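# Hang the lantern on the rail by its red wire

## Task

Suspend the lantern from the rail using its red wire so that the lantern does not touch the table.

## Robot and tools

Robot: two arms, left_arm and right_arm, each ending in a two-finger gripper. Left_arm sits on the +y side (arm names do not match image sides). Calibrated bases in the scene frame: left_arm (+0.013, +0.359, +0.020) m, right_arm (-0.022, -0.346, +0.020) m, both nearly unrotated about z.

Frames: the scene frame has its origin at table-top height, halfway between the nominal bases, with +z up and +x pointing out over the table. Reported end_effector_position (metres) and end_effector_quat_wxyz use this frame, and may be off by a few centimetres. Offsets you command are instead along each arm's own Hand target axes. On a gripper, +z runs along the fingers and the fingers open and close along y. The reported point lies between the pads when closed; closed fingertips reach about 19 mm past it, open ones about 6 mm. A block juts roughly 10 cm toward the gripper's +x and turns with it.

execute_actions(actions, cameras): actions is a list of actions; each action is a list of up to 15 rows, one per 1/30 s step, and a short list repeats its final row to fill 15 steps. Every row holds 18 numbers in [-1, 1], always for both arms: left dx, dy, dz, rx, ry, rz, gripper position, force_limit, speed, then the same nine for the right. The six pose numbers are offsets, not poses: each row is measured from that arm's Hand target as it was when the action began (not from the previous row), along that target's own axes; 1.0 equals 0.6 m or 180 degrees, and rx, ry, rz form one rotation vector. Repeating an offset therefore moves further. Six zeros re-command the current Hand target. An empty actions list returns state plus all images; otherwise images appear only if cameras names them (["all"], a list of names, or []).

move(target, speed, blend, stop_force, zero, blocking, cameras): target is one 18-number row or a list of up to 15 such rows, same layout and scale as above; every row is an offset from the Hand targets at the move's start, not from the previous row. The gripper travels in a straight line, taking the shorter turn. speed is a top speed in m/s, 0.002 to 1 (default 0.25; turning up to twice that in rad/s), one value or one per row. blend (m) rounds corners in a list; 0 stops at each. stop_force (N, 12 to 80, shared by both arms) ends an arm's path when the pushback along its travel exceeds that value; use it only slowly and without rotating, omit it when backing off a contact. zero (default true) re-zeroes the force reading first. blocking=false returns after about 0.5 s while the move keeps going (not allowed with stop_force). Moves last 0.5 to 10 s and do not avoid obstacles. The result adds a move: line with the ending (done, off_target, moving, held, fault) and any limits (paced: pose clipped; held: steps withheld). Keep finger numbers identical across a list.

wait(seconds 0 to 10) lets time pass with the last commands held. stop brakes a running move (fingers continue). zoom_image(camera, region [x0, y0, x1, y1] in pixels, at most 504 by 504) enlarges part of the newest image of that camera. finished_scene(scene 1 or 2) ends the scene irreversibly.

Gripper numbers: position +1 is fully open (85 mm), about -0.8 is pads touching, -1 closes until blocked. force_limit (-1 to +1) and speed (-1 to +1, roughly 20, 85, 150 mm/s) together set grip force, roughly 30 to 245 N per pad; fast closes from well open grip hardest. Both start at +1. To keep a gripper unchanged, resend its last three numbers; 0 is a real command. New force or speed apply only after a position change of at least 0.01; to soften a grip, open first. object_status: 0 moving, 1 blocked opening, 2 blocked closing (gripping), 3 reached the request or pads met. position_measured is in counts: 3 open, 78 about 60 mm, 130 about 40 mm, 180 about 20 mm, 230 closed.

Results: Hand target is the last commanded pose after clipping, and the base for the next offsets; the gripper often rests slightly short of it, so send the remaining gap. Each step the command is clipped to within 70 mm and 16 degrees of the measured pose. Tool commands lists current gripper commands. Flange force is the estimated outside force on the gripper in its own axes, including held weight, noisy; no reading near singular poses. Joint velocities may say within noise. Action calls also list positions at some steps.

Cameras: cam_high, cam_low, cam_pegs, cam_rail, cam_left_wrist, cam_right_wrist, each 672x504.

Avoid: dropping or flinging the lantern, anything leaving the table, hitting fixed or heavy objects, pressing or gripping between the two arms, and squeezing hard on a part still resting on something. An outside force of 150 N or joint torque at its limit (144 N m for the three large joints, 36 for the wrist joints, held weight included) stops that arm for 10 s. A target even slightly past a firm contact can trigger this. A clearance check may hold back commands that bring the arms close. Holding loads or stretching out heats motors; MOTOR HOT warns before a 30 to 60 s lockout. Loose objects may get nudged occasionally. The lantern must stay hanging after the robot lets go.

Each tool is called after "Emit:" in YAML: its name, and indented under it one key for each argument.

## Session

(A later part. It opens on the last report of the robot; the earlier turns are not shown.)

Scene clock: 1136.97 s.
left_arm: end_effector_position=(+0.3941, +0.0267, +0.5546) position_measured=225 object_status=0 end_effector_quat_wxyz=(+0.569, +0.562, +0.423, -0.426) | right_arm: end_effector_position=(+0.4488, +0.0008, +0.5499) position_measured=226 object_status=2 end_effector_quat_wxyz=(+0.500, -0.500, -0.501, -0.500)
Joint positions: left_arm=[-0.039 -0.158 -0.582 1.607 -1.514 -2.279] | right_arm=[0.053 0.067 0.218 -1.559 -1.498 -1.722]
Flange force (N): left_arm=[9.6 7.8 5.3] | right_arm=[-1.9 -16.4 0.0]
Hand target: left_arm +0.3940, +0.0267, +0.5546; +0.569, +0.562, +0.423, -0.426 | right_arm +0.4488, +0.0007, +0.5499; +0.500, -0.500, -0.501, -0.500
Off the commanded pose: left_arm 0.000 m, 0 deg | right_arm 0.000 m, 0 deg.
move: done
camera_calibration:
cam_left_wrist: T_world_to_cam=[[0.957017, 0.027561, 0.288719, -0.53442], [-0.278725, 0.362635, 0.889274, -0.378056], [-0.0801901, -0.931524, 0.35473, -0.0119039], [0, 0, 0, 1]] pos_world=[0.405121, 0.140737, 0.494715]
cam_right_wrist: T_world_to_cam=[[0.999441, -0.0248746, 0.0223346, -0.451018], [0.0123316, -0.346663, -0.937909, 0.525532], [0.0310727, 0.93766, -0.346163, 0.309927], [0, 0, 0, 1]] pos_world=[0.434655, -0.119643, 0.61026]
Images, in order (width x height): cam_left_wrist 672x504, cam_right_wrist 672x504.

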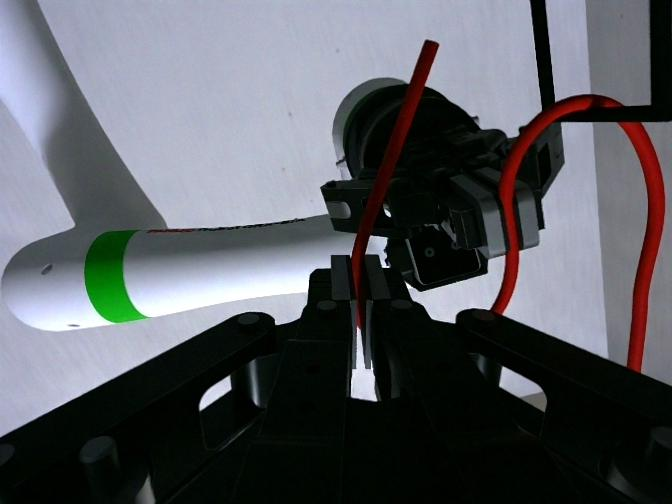

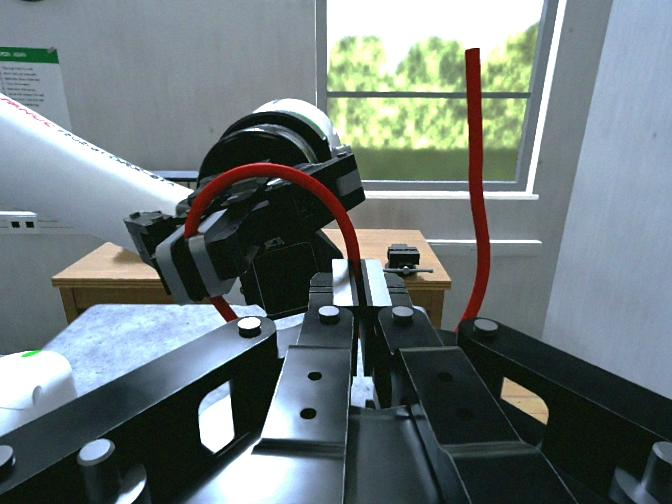

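Emit:
move:
  target:
    - [-0.0213,-0.0005,0,0,0,-0.122,-1,0.5,-1,0,0,0,0,0,0,-1,0.5,-1]
    - [-0.042,0.0077,0,0,0,-0.25,-1,0.5,-1,0,0,0,0,0,0,-1,0.5,-1]
  speed: 0.1
  blend: 0.005
  cameras: ["cam_left_wrist","cam_right_wrist"]

Scene clock: 1158.40 s.
left_arm: end_effector_position=(+0.3914, +0.0269, +0.5801) position_measured=225 object_status=2 end_effector_quat_wxyz=(+0.362, +0.358, +0.606, -0.611) | right_arm: end_effector_position=(+0.4489, +0.0007, +0.5499) position_measured=226 object_status=2 end_effector_quat_wxyz=(+0.500, -0.500, -0.501, -0.500)
Joint positions: left_arm=[-0.038 -0.171 -0.536 1.603 -1.514 -1.434] | right_arm=[0.053 0.067 0.218 -1.559 -1.498 -1.722]
Flange force (N): left_arm=[4.6 -3.3 4.6] | right_arm=[-7.0 -1.5 0.0]
Hand target: left_arm +0.3914, +0.0269, +0.5801; +0.362, +0.358, +0.606, -0.611 | right_arm +0.4488, +0.0007, +0.5499; +0.500, -0.500, -0.501, -0.500
Off the commanded pose: left_arm 0.000 m, 0 deg | right_arm 0.000 m, 0 deg.
move: done
camera_calibration:
cam_left_wrist: T_world_to_cam=[[0.88107, 0.0199912, -0.472563, -0.0677275], [0.433886, 0.363601, 0.824341, -0.642897], [0.188304, -0.93134, 0.311684, -0.101135], [0, 0, 0, 1]] pos_world=[0.357661, 0.140921, 0.529483]
cam_right_wrist: T_world_to_cam=[[0.999438, -0.0249668, 0.0223712, -0.451049], [0.01233, -0.346785, -0.937864, 0.525492], [0.0311734, 0.937612, -0.346282, 0.309951], [0, 0, 0, 1]] pos_world=[0.434654, -0.119642, 0.61026]
Images, in order (width x height): cam_left_wrist 672x504, cam_right_wrist 672x504.

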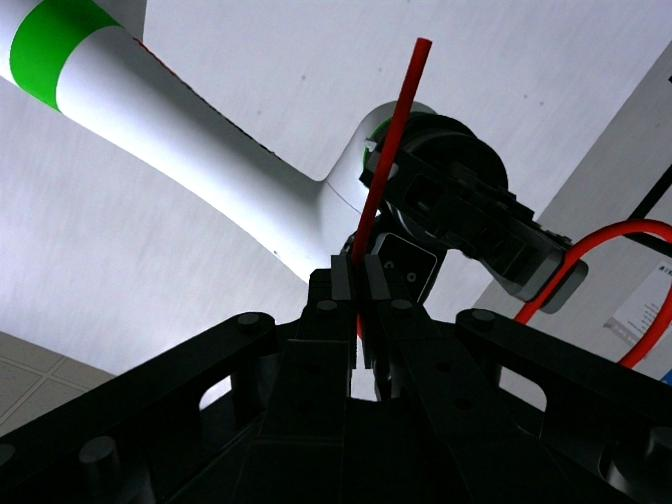

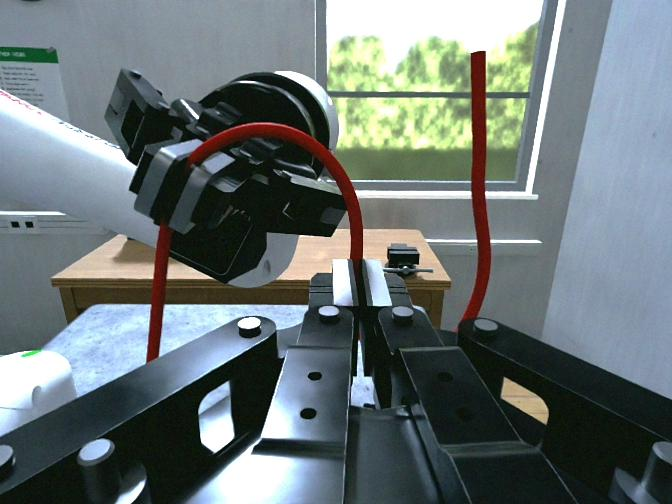

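Emit:
move:
  target:
    - [0,0,0,0,0,0,-1,0.5,-1,0,0,0,0,0,0,-0.5,0.5,-1]
    - [0,0,0,0,0,0,-1,0.5,-1,0,0,-0.12,0,0,0,-0.5,0.5,-1]
    - [0,0,0,0,0,0,-1,0.5,-1,0.07,0.0683,-0.12,0,0,0,-0.5,0.5,-1]
  speed: 0.08
  cameras: ["cam_left_wrist","cam_right_wrist"]

Scene clock: 1165.97 s.
left_arm: end_effector_position=(+0.3914, +0.0269, +0.5800) position_measured=225 object_status=2 end_effector_quat_wxyz=(+0.362, +0.358, +0.606, -0.611) | right_arm: end_effector_position=(+0.4899, -0.0711, +0.5920) position_measured=192 object_status=3 end_effector_quat_wxyz=(+0.500, -0.500, -0.501, -0.500)
Joint positions: left_arm=[-0.038 -0.171 -0.536 1.603 -1.514 -1.434] | right_arm=[-0.101 0.158 0.412 -1.59 -1.649 -1.825]
Flange force (N): left_arm=[6.5 -1.4 4.6] | right_arm=[-3.2 -0.6 0.2]
Hand target: left_arm +0.3914, +0.0269, +0.5801; +0.362, +0.358, +0.606, -0.611 | right_arm +0.4899, -0.0711, +0.5920; +0.500, -0.500, -0.501, -0.500
Off the commanded pose: left_arm 0.000 m, 0 deg | right_arm 0.000 m, 0 deg.
move: done
camera_calibration:
cam_left_wrist: T_world_to_cam=[[0.88107, 0.0199912, -0.472563, -0.0677275], [0.433886, 0.363601, 0.824341, -0.642897], [0.188304, -0.93134, 0.311684, -0.101135], [0, 0, 0, 1]] pos_world=[0.357661, 0.140921, 0.529483]
cam_right_wrist: T_world_to_cam=[[0.999439, -0.0250031, 0.0222756, -0.494708], [0.0122317, -0.346663, -0.93791, 0.539636], [0.0311728, 0.937656, -0.346163, 0.390596], [0, 0, 0, 1]] pos_world=[0.475654, -0.191542, 0.65236]
Images, in order (width x height): cam_left_wrist 672x504, cam_right_wrist 672x504.

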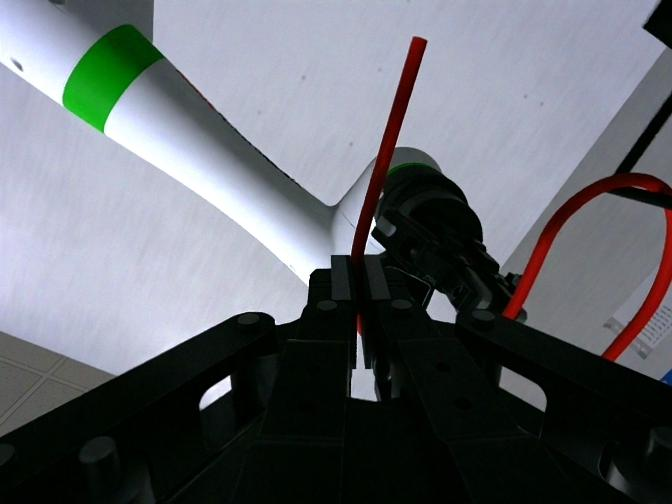

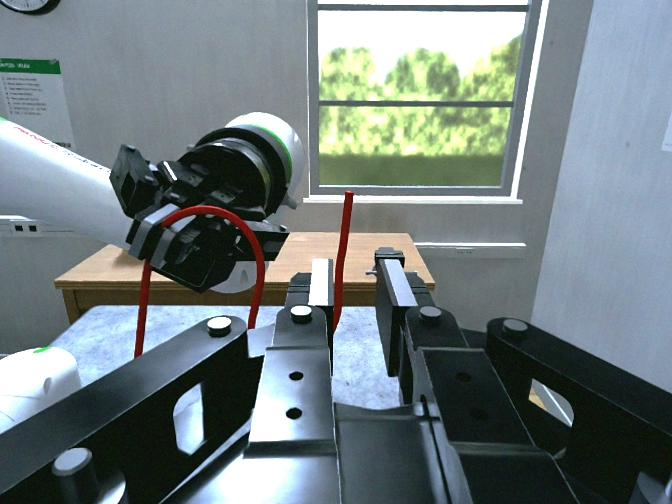

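Emit:
move:
  target:
    - [0,0,0,0,0,0,-1,0.5,-1,0,-0.005,0,0,0,0.03,-0.3,0.5,-1]
    - [0,0,0,0,0,0,-1,0.5,-1,0,-0.005,0.125,0,0,0.03,-0.3,0.5,-1]
    - [0,0,0,0,0,0,-1,0.5,-1,0,-0.005,0.125,0,0,0.03,-1,0.5,-1]
  speed: 0.06
  cameras: ["cam_left_wrist","cam_right_wrist"]

Scene clock: 1178.40 s.
left_arm: end_effector_position=(+0.3914, +0.0269, +0.5801) position_measured=225 object_status=2 end_effector_quat_wxyz=(+0.362, +0.358, +0.606, -0.611) | right_arm: end_effector_position=(+0.4868, +0.0038, +0.5919) position_measured=226 object_status=0 end_effector_quat_wxyz=(+0.523, -0.523, -0.477, -0.475)
Joint positions: left_arm=[-0.038 -0.171 -0.536 1.603 -1.514 -1.434] | right_arm=[0.055 0.15 0.403 -1.551 -1.497 -1.918]
Flange force (N): left_arm=[6.6 -2.7 4.7] | right_arm=[-4.8 -1.1 0.1]
Hand target: left_arm +0.3914, +0.0269, +0.5801; +0.362, +0.358, +0.606, -0.611 | right_arm +0.4868, +0.0039, +0.5919; +0.523, -0.523, -0.477, -0.475
Off the commanded pose: left_arm 0.000 m, 0 deg | right_arm 0.000 m, 0 deg.
move: done
camera_calibration:
cam_left_wrist: T_world_to_cam=[[0.88107, 0.0199912, -0.472563, -0.0677275], [0.433886, 0.363601, 0.824341, -0.642897], [0.188304, -0.93134, 0.311684, -0.101135], [0, 0, 0, 1]] pos_world=[0.357661, 0.140921, 0.529483]
cam_right_wrist: T_world_to_cam=[[0.997098, -0.0251133, -0.0718732, -0.432911], [-0.0761205, -0.346849, -0.934827, 0.606795], [-0.00145263, 0.937585, -0.347754, 0.337182], [0, 0, 0, 1]] pos_world=[0.478333, -0.116542, 0.65339]
Images, in order (width x height): cam_left_wrist 672x504, cam_right_wrist 672x504.

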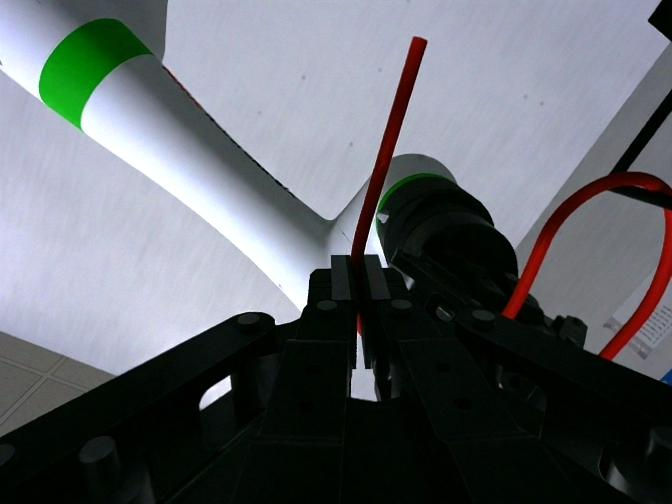

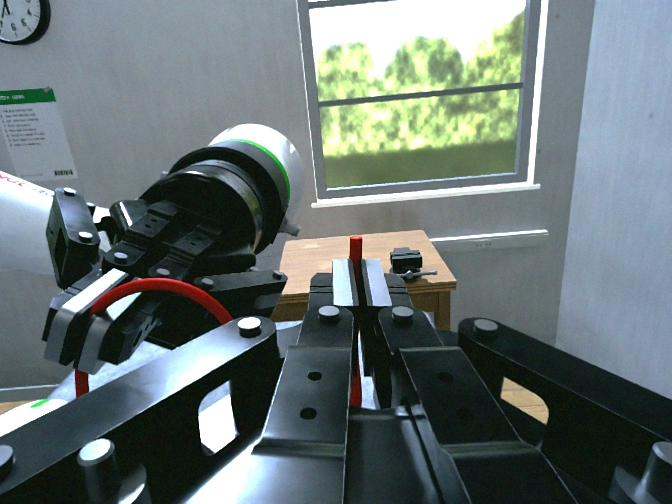

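Gripped 226. Release left and retreat.

Emit:
move:
  target:
    - [0,0,0,0,0,0,-0.5,0.5,-1,0,0,0,0,0,0,-1,0.5,-1]
    - [0,0,-0.25,0,0,0,-0.5,0.5,-1,0,0,0,0,0,0,-1,0.5,-1]
  speed: 0.1
  cameras: ["cam_left_wrist","cam_right_wrist"]

Scene clock: 1183.47 s.
left_arm: end_effector_position=(+0.3911, +0.1769, +0.5786) position_measured=192 object_status=3 end_effector_quat_wxyz=(+0.362, +0.358, +0.606, -0.611) | right_arm: end_effector_position=(+0.4868, +0.0039, +0.5919) position_measured=226 object_status=2 end_effector_quat_wxyz=(+0.523, -0.523, -0.477, -0.475)
Joint positions: left_arm=[0.401 -0.119 -0.491 1.438 -1.921 -1.463] | right_arm=[0.055 0.15 0.403 -1.551 -1.497 -1.918]
Flange force (N): left_arm=[3.0 -1.8 5.3] | right_arm=[-6.4 -2.1 -0.2]
Hand target: left_arm +0.3911, +0.1769, +0.5786; +0.362, +0.358, +0.606, -0.611 | right_arm +0.4868, +0.0039, +0.5919; +0.523, -0.523, -0.477, -0.475
Off the commanded pose: left_arm 0.000 m, 0 deg | right_arm 0.000 m, 0 deg.
move: done
camera_calibration:
cam_left_wrist: T_world_to_cam=[[0.88107, 0.0199912, -0.472563, -0.0710826], [0.433886, 0.363601, 0.824341, -0.696027], [0.188304, -0.93134, 0.311684, 0.0391092], [0, 0, 0, 1]] pos_world=[0.357261, 0.290921, 0.527983]
cam_right_wrist: T_world_to_cam=[[0.997098, -0.0251136, -0.0718741, -0.43291], [-0.0761214, -0.346849, -0.934827, 0.606796], [-0.00145263, 0.937585, -0.347754, 0.337182], [0, 0, 0, 1]] pos_world=[0.478333, -0.116542, 0.65339]
Images, in order (width x height): cam_left_wrist 672x504, cam_right_wrist 672x504.

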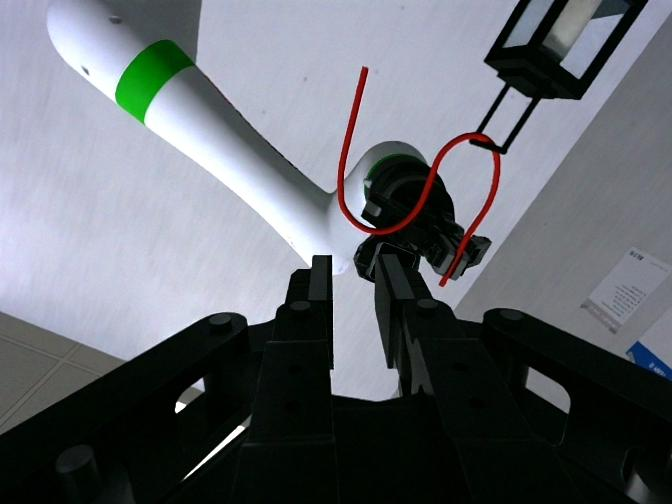

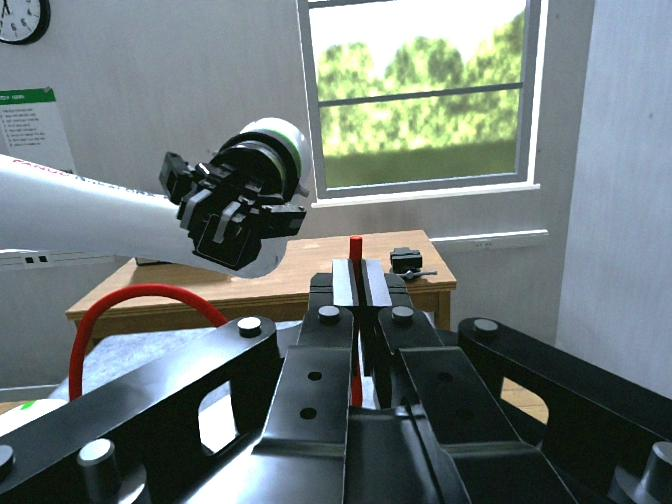

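Emit:
move:
  target:
    - [0,0,-0.1,0,0,0,-0.5,0.5,-1,0.06,0,0,0,0,0,-1,0.5,-1]
    - [0,0,-0.1,0,0,0,-0.5,0.5,-1,0.0627,0.1313,-0.3183,0,0,0,-1,0.5,-1]
  speed: 0.08
  blend: 0.02
  cameras: ["all"]

Scene clock: 1206.50 s.
left_arm: end_effector_position=(+0.3909, +0.2369, +0.5780) position_measured=192 object_status=3 end_effector_quat_wxyz=(+0.362, +0.358, +0.606, -0.611) | right_arm: end_effector_position=(+0.5690, -0.1870, +0.6222) position_measured=226 object_status=2 end_effector_quat_wxyz=(+0.523, -0.523, -0.477, -0.475)
Joint positions: left_arm=[0.554 -0.061 -0.437 1.371 -2.061 -1.492] | right_arm=[-0.3 0.41 0.795 -1.677 -1.829 -2.063]
Flange force (N): left_arm=[2.1 -1.1 6.2] | right_arm=[-6.8 -1.8 0.5]
Hand target: left_arm +0.3909, +0.2369, +0.5780; +0.362, +0.358, +0.606, -0.611 | right_arm +0.5690, -0.1870, +0.6222; +0.523, -0.523, -0.477, -0.475
Off the commanded pose: left_arm 0.000 m, 0 deg | right_arm 0.000 m, 0 deg.
move: done
camera_calibration:
cam_left_wrist: T_world_to_cam=[[0.88107, 0.0199912, -0.472563, -0.0724775], [0.433886, 0.363601, 0.824341, -0.717305], [0.188304, -0.93134, 0.311684, 0.0951954], [0, 0, 0, 1]] pos_world=[0.357161, 0.350921, 0.527383]
cam_right_wrist: T_world_to_cam=[[0.997105, -0.0250786, -0.0717801, -0.517543], [-0.0760211, -0.34685, -0.934835, 0.575147], [-0.00145263, 0.937585, -0.347753, 0.526728], [0, 0, 0, 1]] pos_world=[0.560534, -0.307342, 0.683689]

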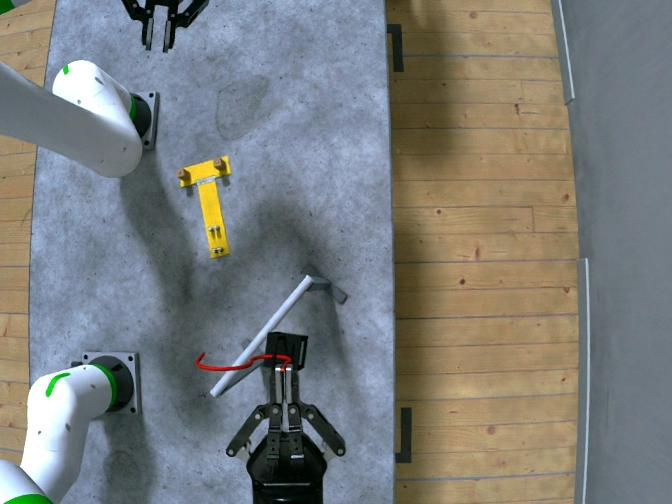

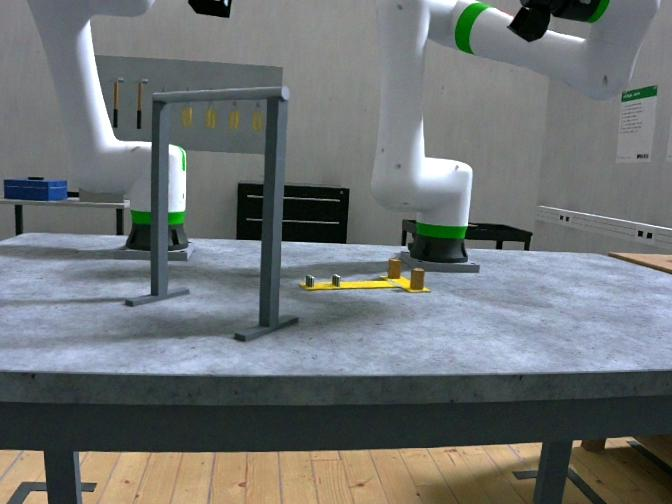

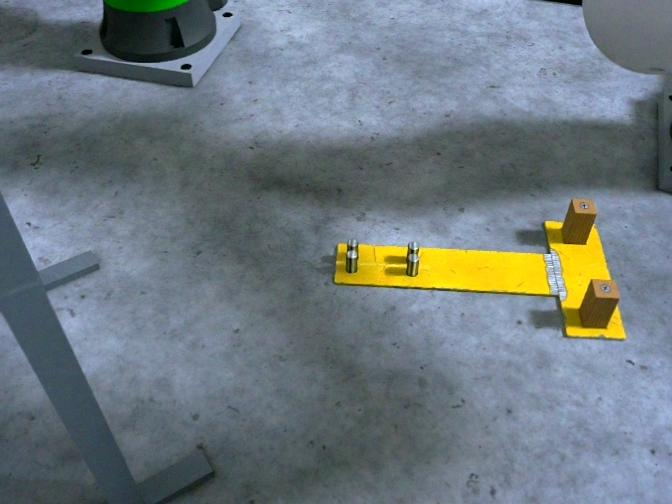

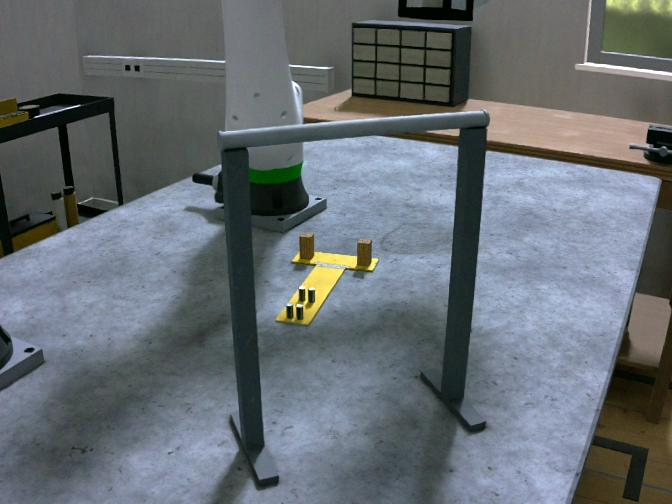

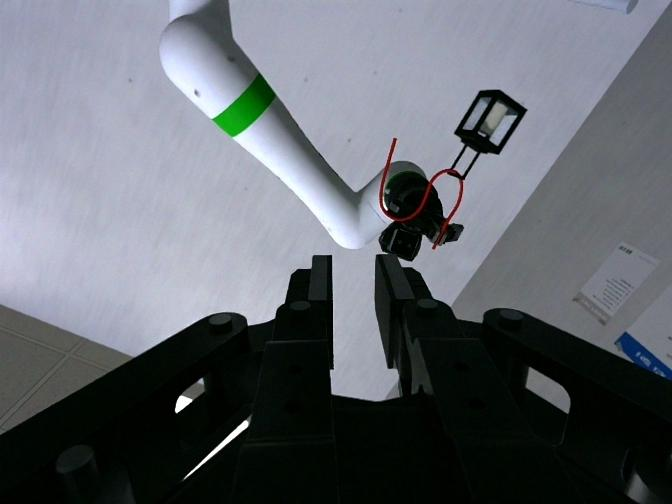

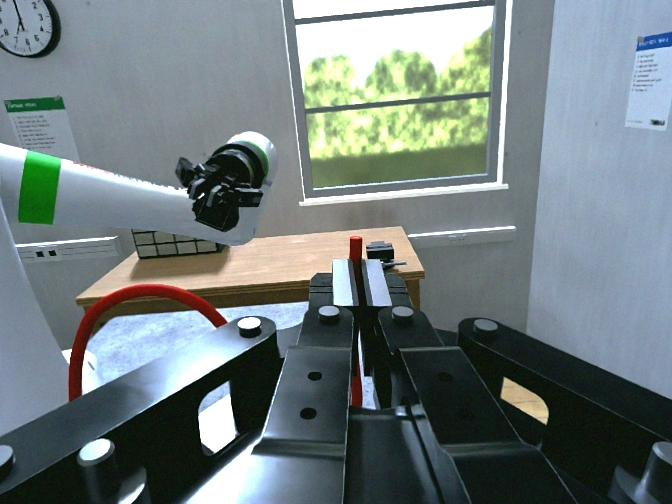

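Emit:
move:
  target: [0,0,0,0,0,0,-0.5,0.5,-1,-0.2025,0.019,0,0,0,0,-1,0.5,-1]
  speed: 0.06
  cameras: ["cam_high","cam_low","cam_rail"]

Emit:
zoom_image:
  camera: "cam_low"
  region: [120, 0, 320, 150]

Emit:
zoom_image:
  camera: "cam_high"
  region: [180, 260, 340, 420]

Emit:
zoom_image:
  camera: "cam_rail"
  region: [200, 0, 520, 200]

Scene clock: 1212.73 s.
left_arm: end_effector_position=(+0.3909, +0.2369, +0.5780) position_measured=192 object_status=3 end_effector_quat_wxyz=(+0.362, +0.358, +0.606, -0.611) | right_arm: end_effector_position=(+0.5690, -0.1871, +0.5002) position_measured=226 object_status=2 end_effector_quat_wxyz=(+0.523, -0.523, -0.477, -0.475)
Joint positions: left_arm=[0.554 -0.061 -0.437 1.371 -2.061 -1.492] | right_arm=[-0.284 0.423 0.542 -1.601 -1.832 -1.787]
Flange force (N): left_arm=[2.2 -0.9 6.3] | right_arm=[-6.1 -1.7 0.7]
Hand target: left_arm +0.3909, +0.2369, +0.5780; +0.362, +0.358, +0.606, -0.611 | right_arm +0.5690, -0.1871, +0.5002; +0.523, -0.523, -0.477, -0.475
Off the commanded pose: left_arm 0.000 m, 0 deg | right_arm 0.000 m, 0 deg.
move: done
Images, in order (width x height): cam_high 672x504, cam_low 672x504, cam_rail 672x504.

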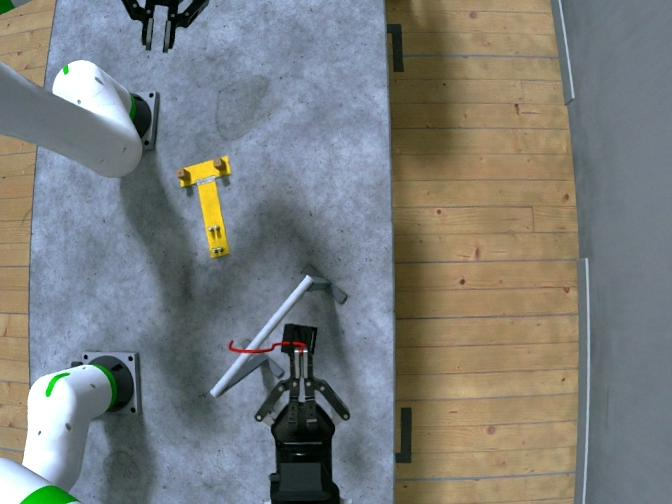

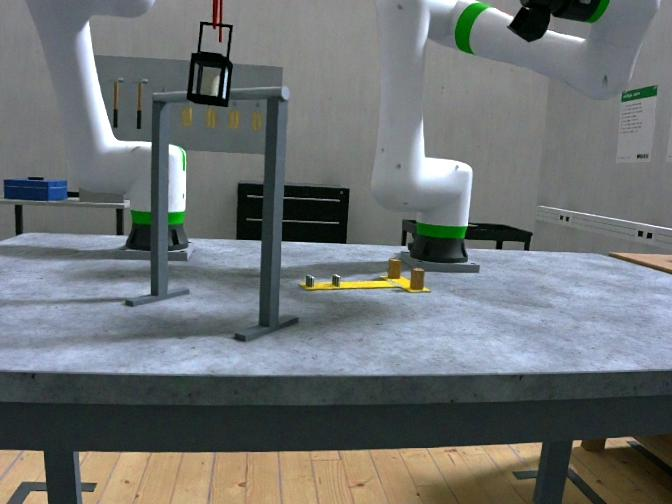

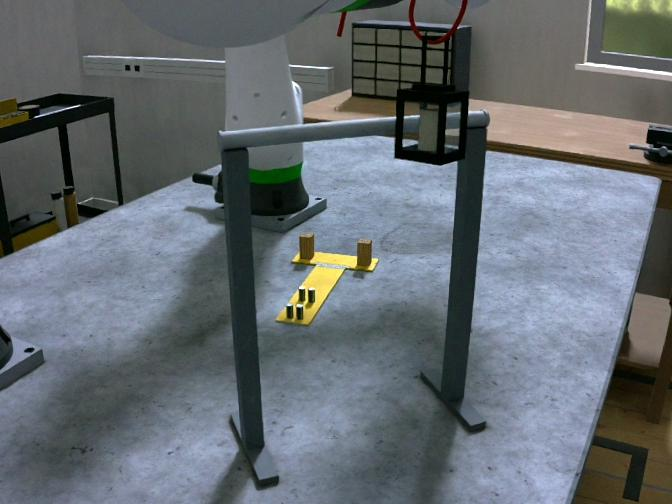

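Scaled by 2.520 from the camera's 672x504 image, which has a finer 960x720 frame.

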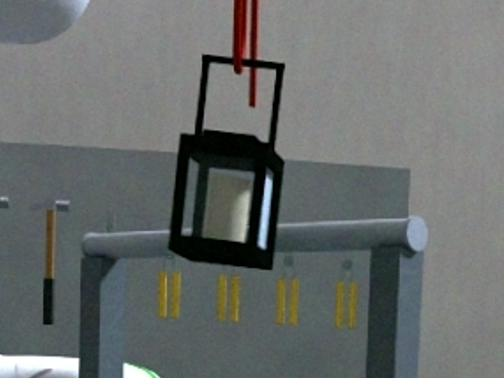

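Scaled by 3.150 from the camera's 672x504 image, which has a finer 960x720 frame.

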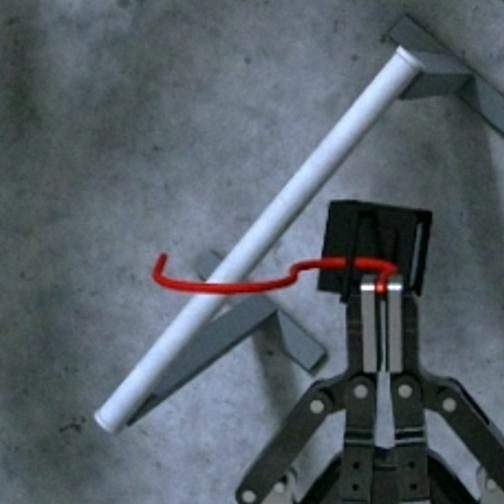

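Scaled by 1.575 from the camera's 672x504 image, which has a finer 960x720 frame.

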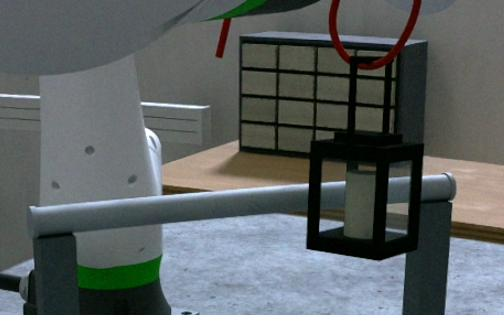

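Emit:
move:
  target:
    - [0,0,0,0,0,0,-0.5,0.5,-1,-0.1177,-0.0057,0,0,0,0,-1,0.5,-1]
    - [0,0,0,0,0,0,-0.5,0.5,-1,-0.2024,-0.016,0,0,0,0,-1,0.5,-1]
  speed: 0.04
  stop_force: 15
  cameras: ["cam_high","cam_low","cam_rail","cam_right_wrist"]

Emit:
zoom_image:
  camera: "cam_low"
  region: [120, 30, 320, 180]

Emit:
zoom_image:
  camera: "cam_high"
  region: [180, 260, 340, 420]

Emit:
zoom_image:
  camera: "cam_rail"
  region: [200, 40, 520, 240]

Scene clock: 1235.30 s.
left_arm: end_effector_position=(+0.3909, +0.2369, +0.5780) position_measured=192 object_status=3 end_effector_quat_wxyz=(+0.362, +0.358, +0.606, -0.611) | right_arm: end_effector_position=(+0.5481, -0.1873, +0.3802) position_measured=226 object_status=2 end_effector_quat_wxyz=(+0.523, -0.523, -0.477, -0.475)
Joint positions: left_arm=[0.554 -0.061 -0.437 1.371 -2.061 -1.492] | right_arm=[-0.278 0.465 0.32 -1.532 -1.825 -1.514]
Flange force (N): left_arm=[2.5 -1.6 6.4] | right_arm=[-5.4 -1.7 0.7]
Hand target: left_arm +0.3909, +0.2369, +0.5780; +0.362, +0.358, +0.606, -0.611 | right_arm +0.5481, -0.1873, +0.3802; +0.523, -0.523, -0.477, -0.475
Off the commanded pose: left_arm 0.000 m, 0 deg | right_arm 0.000 m, 0 deg.
move: done
camera_calibration:
cam_right_wrist: T_world_to_cam=[[0.997105, -0.0250786, -0.0717801, -0.514082], [-0.0760211, -0.34685, -0.934835, 0.347225], [-0.00145263, 0.937585, -0.347753, 0.442823], [0, 0, 0, 1]] pos_world=[0.539634, -0.307642, 0.441689]
Images, in order (width x height): cam_high 672x504, cam_low 672x504, cam_rail 672x504, cam_right_wrist 672x504.

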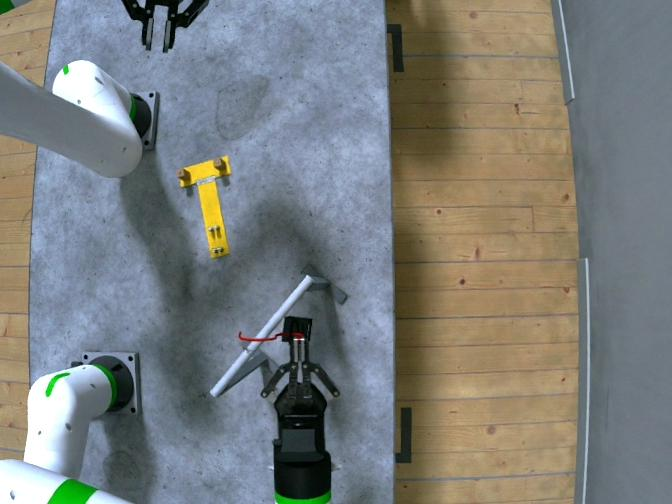

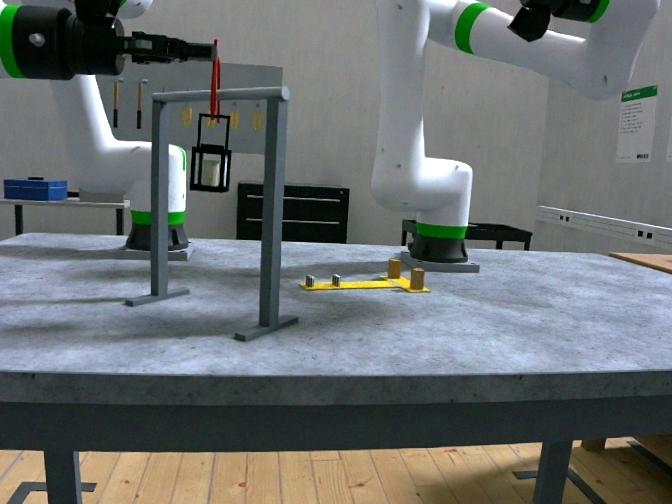

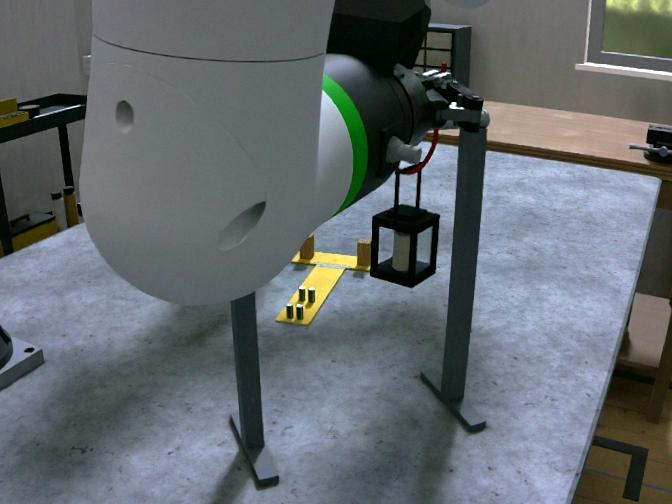

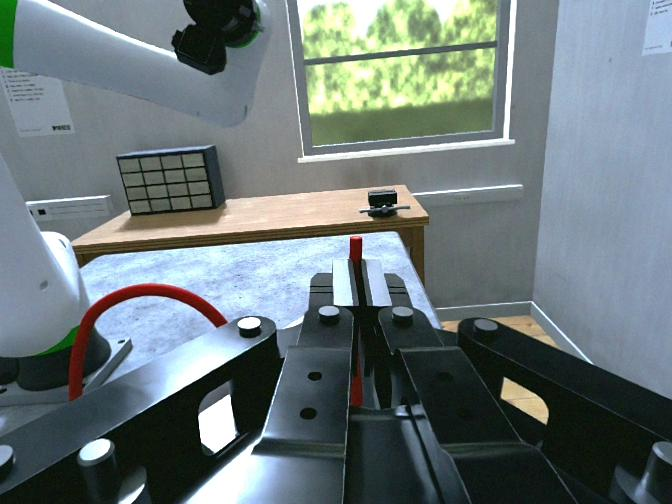

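Scaled by 2.520 from the camera's 672x504 image, which has a finer 960x720 frame.

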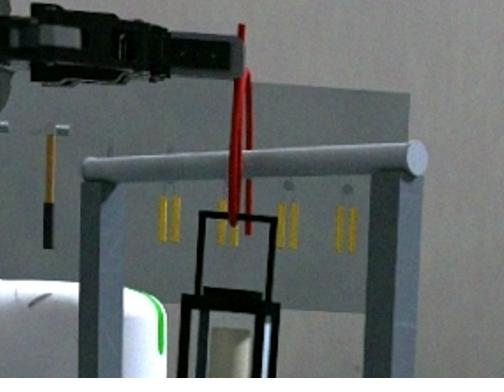

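Scaled by 3.150 from the camera's 672x504 image, which has a finer 960x720 frame.

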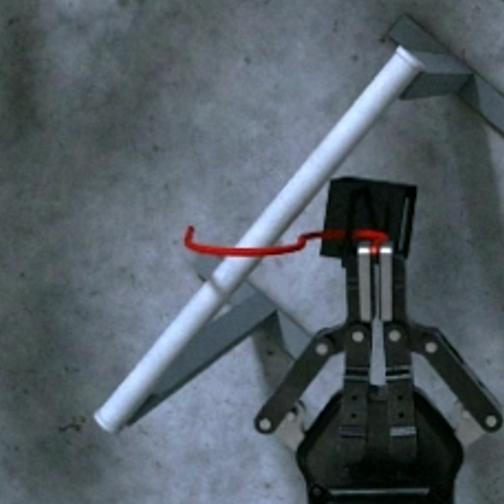

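Scaled by 1.575 from the camera's 672x504 image, which has a finer 960x720 frame.

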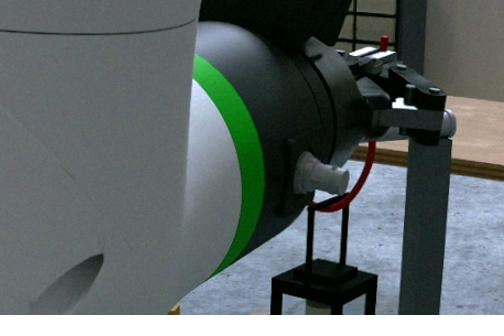

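Emit:
move:
  target:
    - [0,0,0,0,0,0,-0.5,0.5,-1,-0.0687,0,0,0,0,0.0944,-1,0.5,-1]
    - [0,0,0,0,0,0,-0.5,0.5,-1,-0.113,-0.0093,0,0,0,0.1944,-1,0.5,-1]
  speed: 0.05
  cameras: ["cam_high","cam_low","cam_rail","cam_right_wrist","cam_left_wrist"]

Emit:
zoom_image:
  camera: "cam_low"
  region: [120, 30, 320, 230]

Emit:
zoom_image:
  camera: "cam_high"
  region: [180, 260, 340, 420]

Scene clock: 1250.87 s.
left_arm: end_effector_position=(+0.3909, +0.2369, +0.5780) position_measured=192 object_status=3 end_effector_quat_wxyz=(+0.362, +0.358, +0.606, -0.611) | right_arm: end_effector_position=(+0.5362, -0.1874, +0.3132) position_measured=226 object_status=2 end_effector_quat_wxyz=(+0.642, -0.642, -0.298, -0.296)
Joint positions: left_arm=[0.554 -0.061 -0.437 1.371 -2.061 -1.492] | right_arm=[-0.275 0.521 0.231 -1.496 -1.814 -1.976]
Flange force (N): left_arm=[2.1 -1.2 6.1] | right_arm=[-5.3 1.7 0.7]
Hand target: left_arm +0.3909, +0.2369, +0.5780; +0.362, +0.358, +0.606, -0.611 | right_arm +0.5362, -0.1874, +0.3132; +0.642, -0.642, -0.297, -0.296
Off the commanded pose: left_arm 0.000 m, 0 deg | right_arm 0.000 m, 0 deg.
move: done
camera_calibration:
cam_left_wrist: T_world_to_cam=[[0.88107, 0.0199912, -0.472563, -0.0724775], [0.433886, 0.363601, 0.824341, -0.717305], [0.188304, -0.93134, 0.311684, 0.0951954], [0, 0, 0, 1]] pos_world=[0.357161, 0.350921, 0.527383]
cam_right_wrist: T_world_to_cam=[[0.775669, -0.0260283, -0.630603, -0.213463], [-0.598512, -0.347433, -0.721855, 0.496951], [-0.200303, 0.937344, -0.285071, 0.506579], [0, 0, 0, 1]] pos_world=[0.564477, -0.307737, 0.368527]
Images, in order (width x height): cam_high 672x504, cam_low 672x504, cam_rail 672x504, cam_left_wrist 672x504, cam_right_wrist 672x504.

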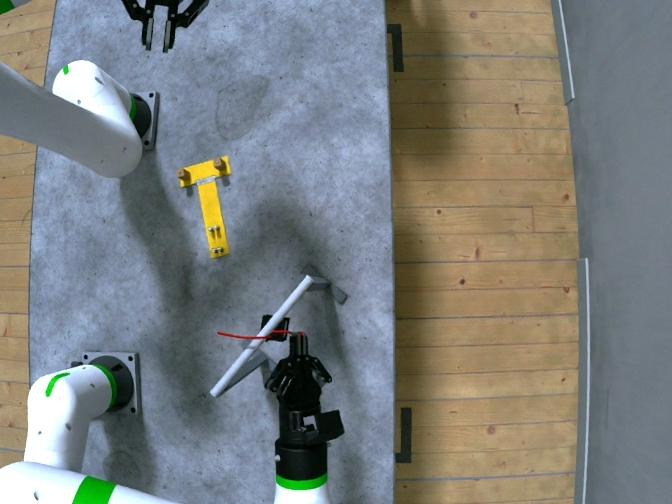

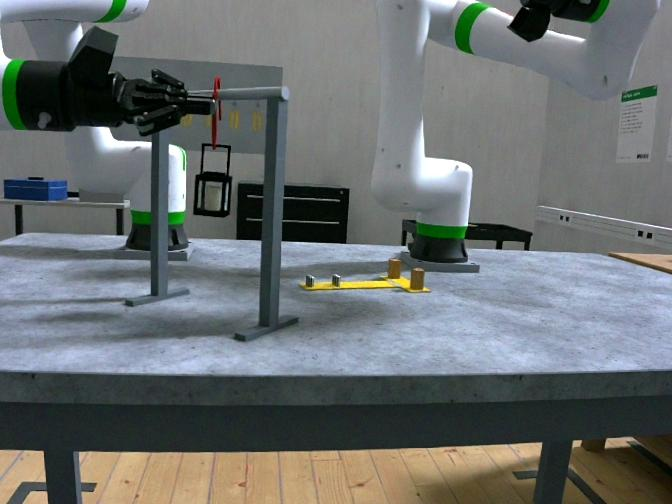

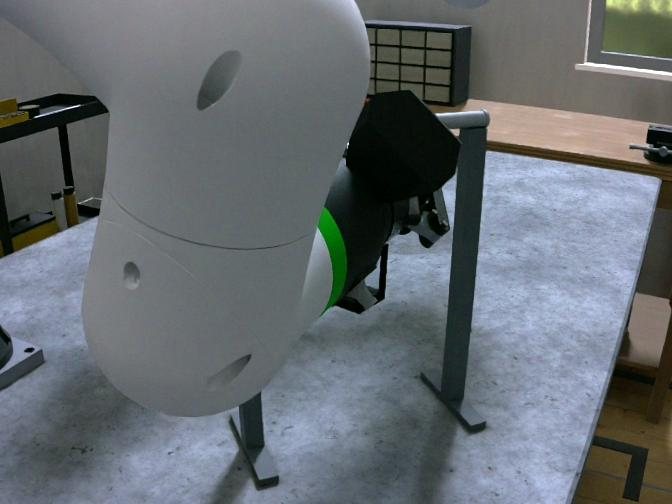

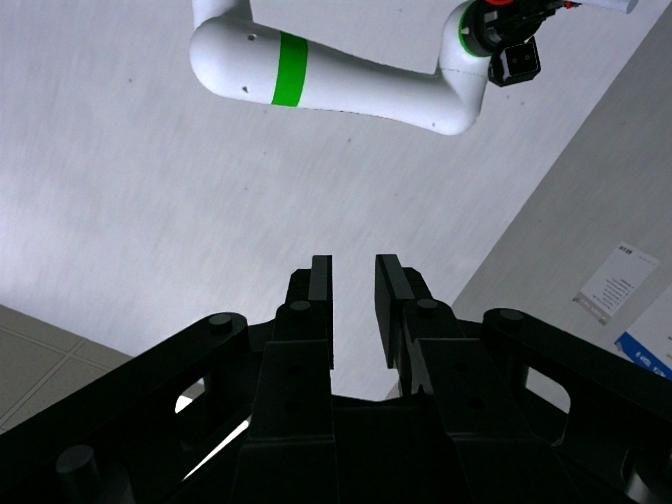

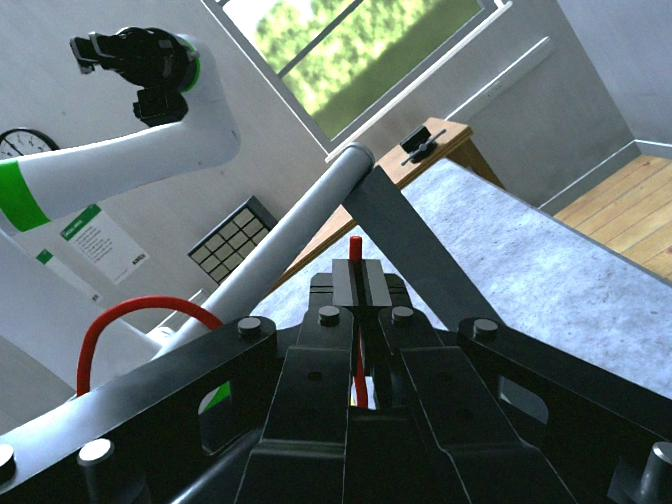

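Scaled by 2.520 from the camera's 672x504 image, which has a finer 960x720 frame.

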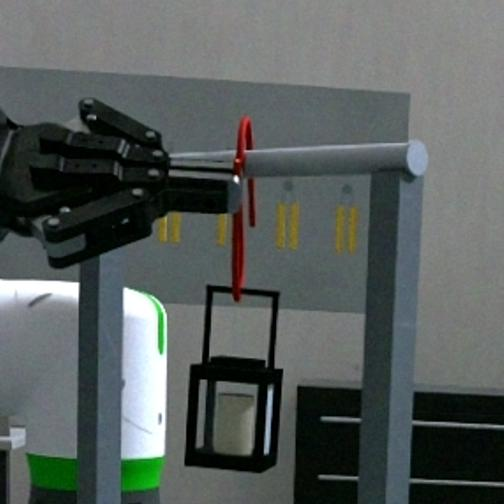

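Scaled by 3.150 from the camera's 672x504 image, which has a finer 960x720 frame.

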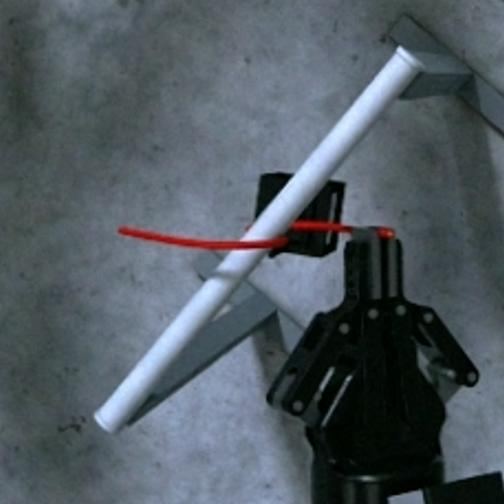

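Emit:
move:
  target: [0,0,0,0,0,0,-0.5,0.5,-1,-0.023,0.0193,0,0,0,0,-1,0.5,-1]
  speed: 0.02
  stop_force: 12
  cameras: ["cam_high","cam_low"]

Emit:
zoom_image:
  camera: "cam_low"
  region: [120, 30, 320, 230]

Emit:
zoom_image:
  camera: "cam_high"
  region: [180, 260, 340, 420]

Scene clock: 1257.87 s.
left_arm: end_effector_position=(+0.3909, +0.2369, +0.5780) position_measured=192 object_status=3 end_effector_quat_wxyz=(+0.362, +0.358, +0.606, -0.611) | right_arm: end_effector_position=(+0.5361, -0.1874, +0.2952) position_measured=226 object_status=2 end_effector_quat_wxyz=(+0.642, -0.642, -0.297, -0.296)
Joint positions: left_arm=[0.554 -0.061 -0.437 1.371 -2.061 -1.492] | right_arm=[-0.273 0.546 0.221 -1.488 -1.809 -1.94]
Flange force (N): left_arm=[2.4 -0.9 6.3] | right_arm=[-3.8 0.6 0.4]
Hand target: left_arm +0.3909, +0.2369, +0.5780; +0.362, +0.358, +0.606, -0.611 | right_arm +0.5361, -0.1874, +0.2952; +0.642, -0.642, -0.297, -0.296
Off the commanded pose: left_arm 0.000 m, 0 deg | right_arm 0.000 m, 0 deg.
move: done
Images, in order (width x height): cam_high 672x504, cam_low 672x504.

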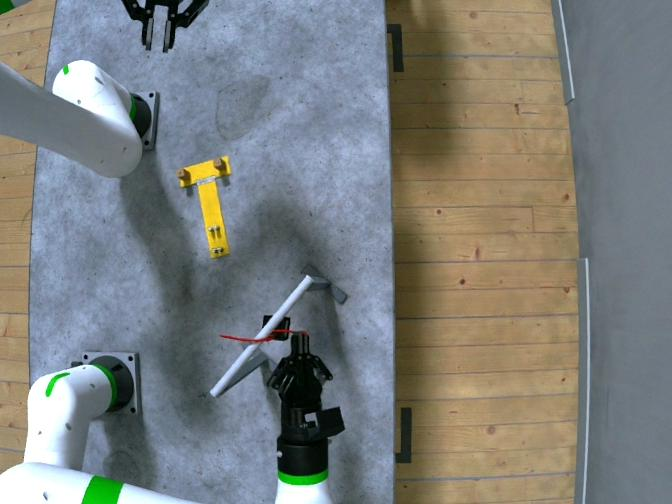

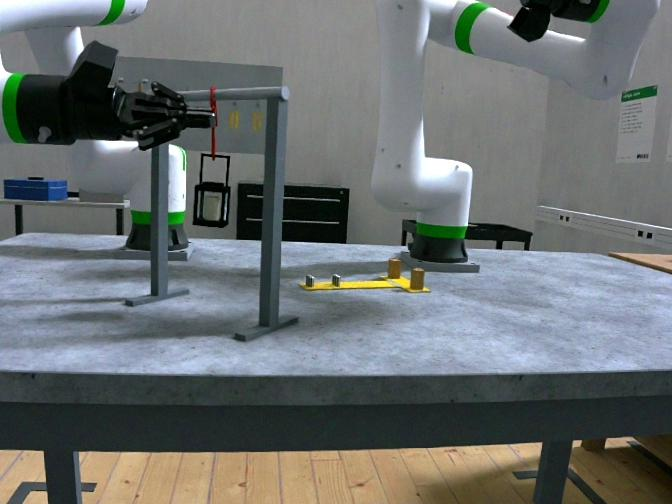

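Scaled by 2.520 from the camera's 672x504 image, which has a finer 960x720 frame.

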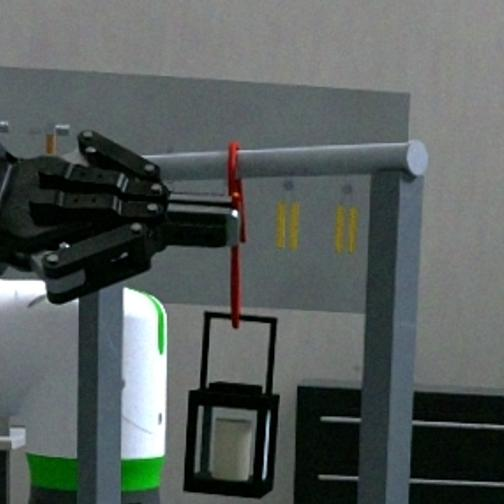

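Scaled by 3.150 from the camera's 672x504 image, which has a finer 960x720 frame.

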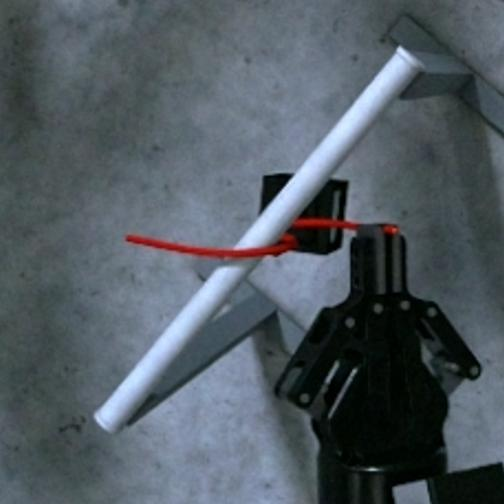

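Emit:
move:
  target: [0,0,0,0,0,0,-0.5,0.5,-1,-0.0051,0.0043,0,0,0,0,-1,0.5,-1]
  speed: 0.02
  cameras: ["cam_low"]

Emit:
zoom_image:
  camera: "cam_low"
  region: [170, 60, 270, 160]

Scene clock: 1262.97 s.
left_arm: end_effector_position=(+0.3909, +0.2369, +0.5780) position_measured=192 object_status=3 end_effector_quat_wxyz=(+0.362, +0.358, +0.606, -0.611) | right_arm: end_effector_position=(+0.5361, -0.1874, +0.2912) position_measured=226 object_status=2 end_effector_quat_wxyz=(+0.642, -0.642, -0.297, -0.296)
Joint positions: left_arm=[0.554 -0.061 -0.437 1.371 -2.061 -1.492] | right_arm=[-0.273 0.551 0.219 -1.486 -1.808 -1.933]
Flange force (N): left_arm=[2.3 -1.5 6.3] | right_arm=[-2.3 -0.3 0.2]
Hand target: left_arm +0.3909, +0.2369, +0.5780; +0.362, +0.358, +0.606, -0.611 | right_arm +0.5361, -0.1874, +0.2912; +0.642, -0.642, -0.297, -0.296
Off the commanded pose: left_arm 0.000 m, 0 deg | right_arm 0.000 m, 0 deg.
move: done
Images, in order (width x height): cam_low 672x504.

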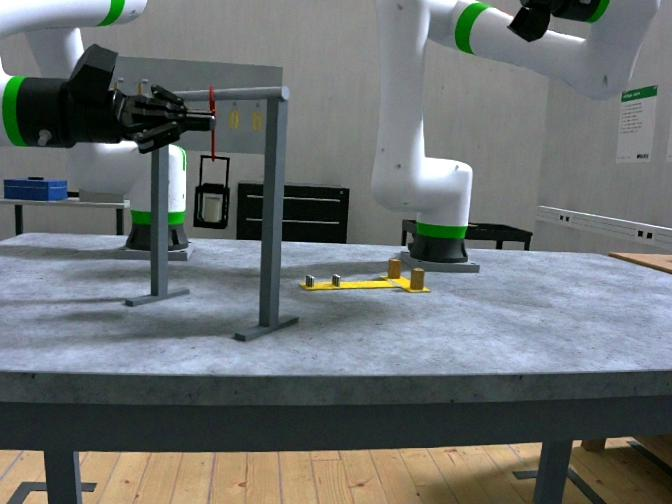

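Scaled by 5.040 from the camera's 672x504 image, which has a finer 960x720 frame.

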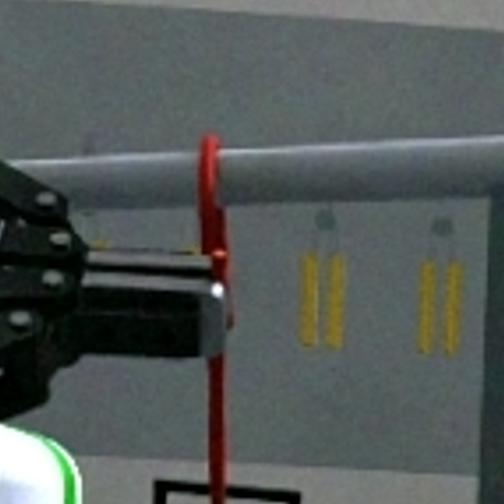

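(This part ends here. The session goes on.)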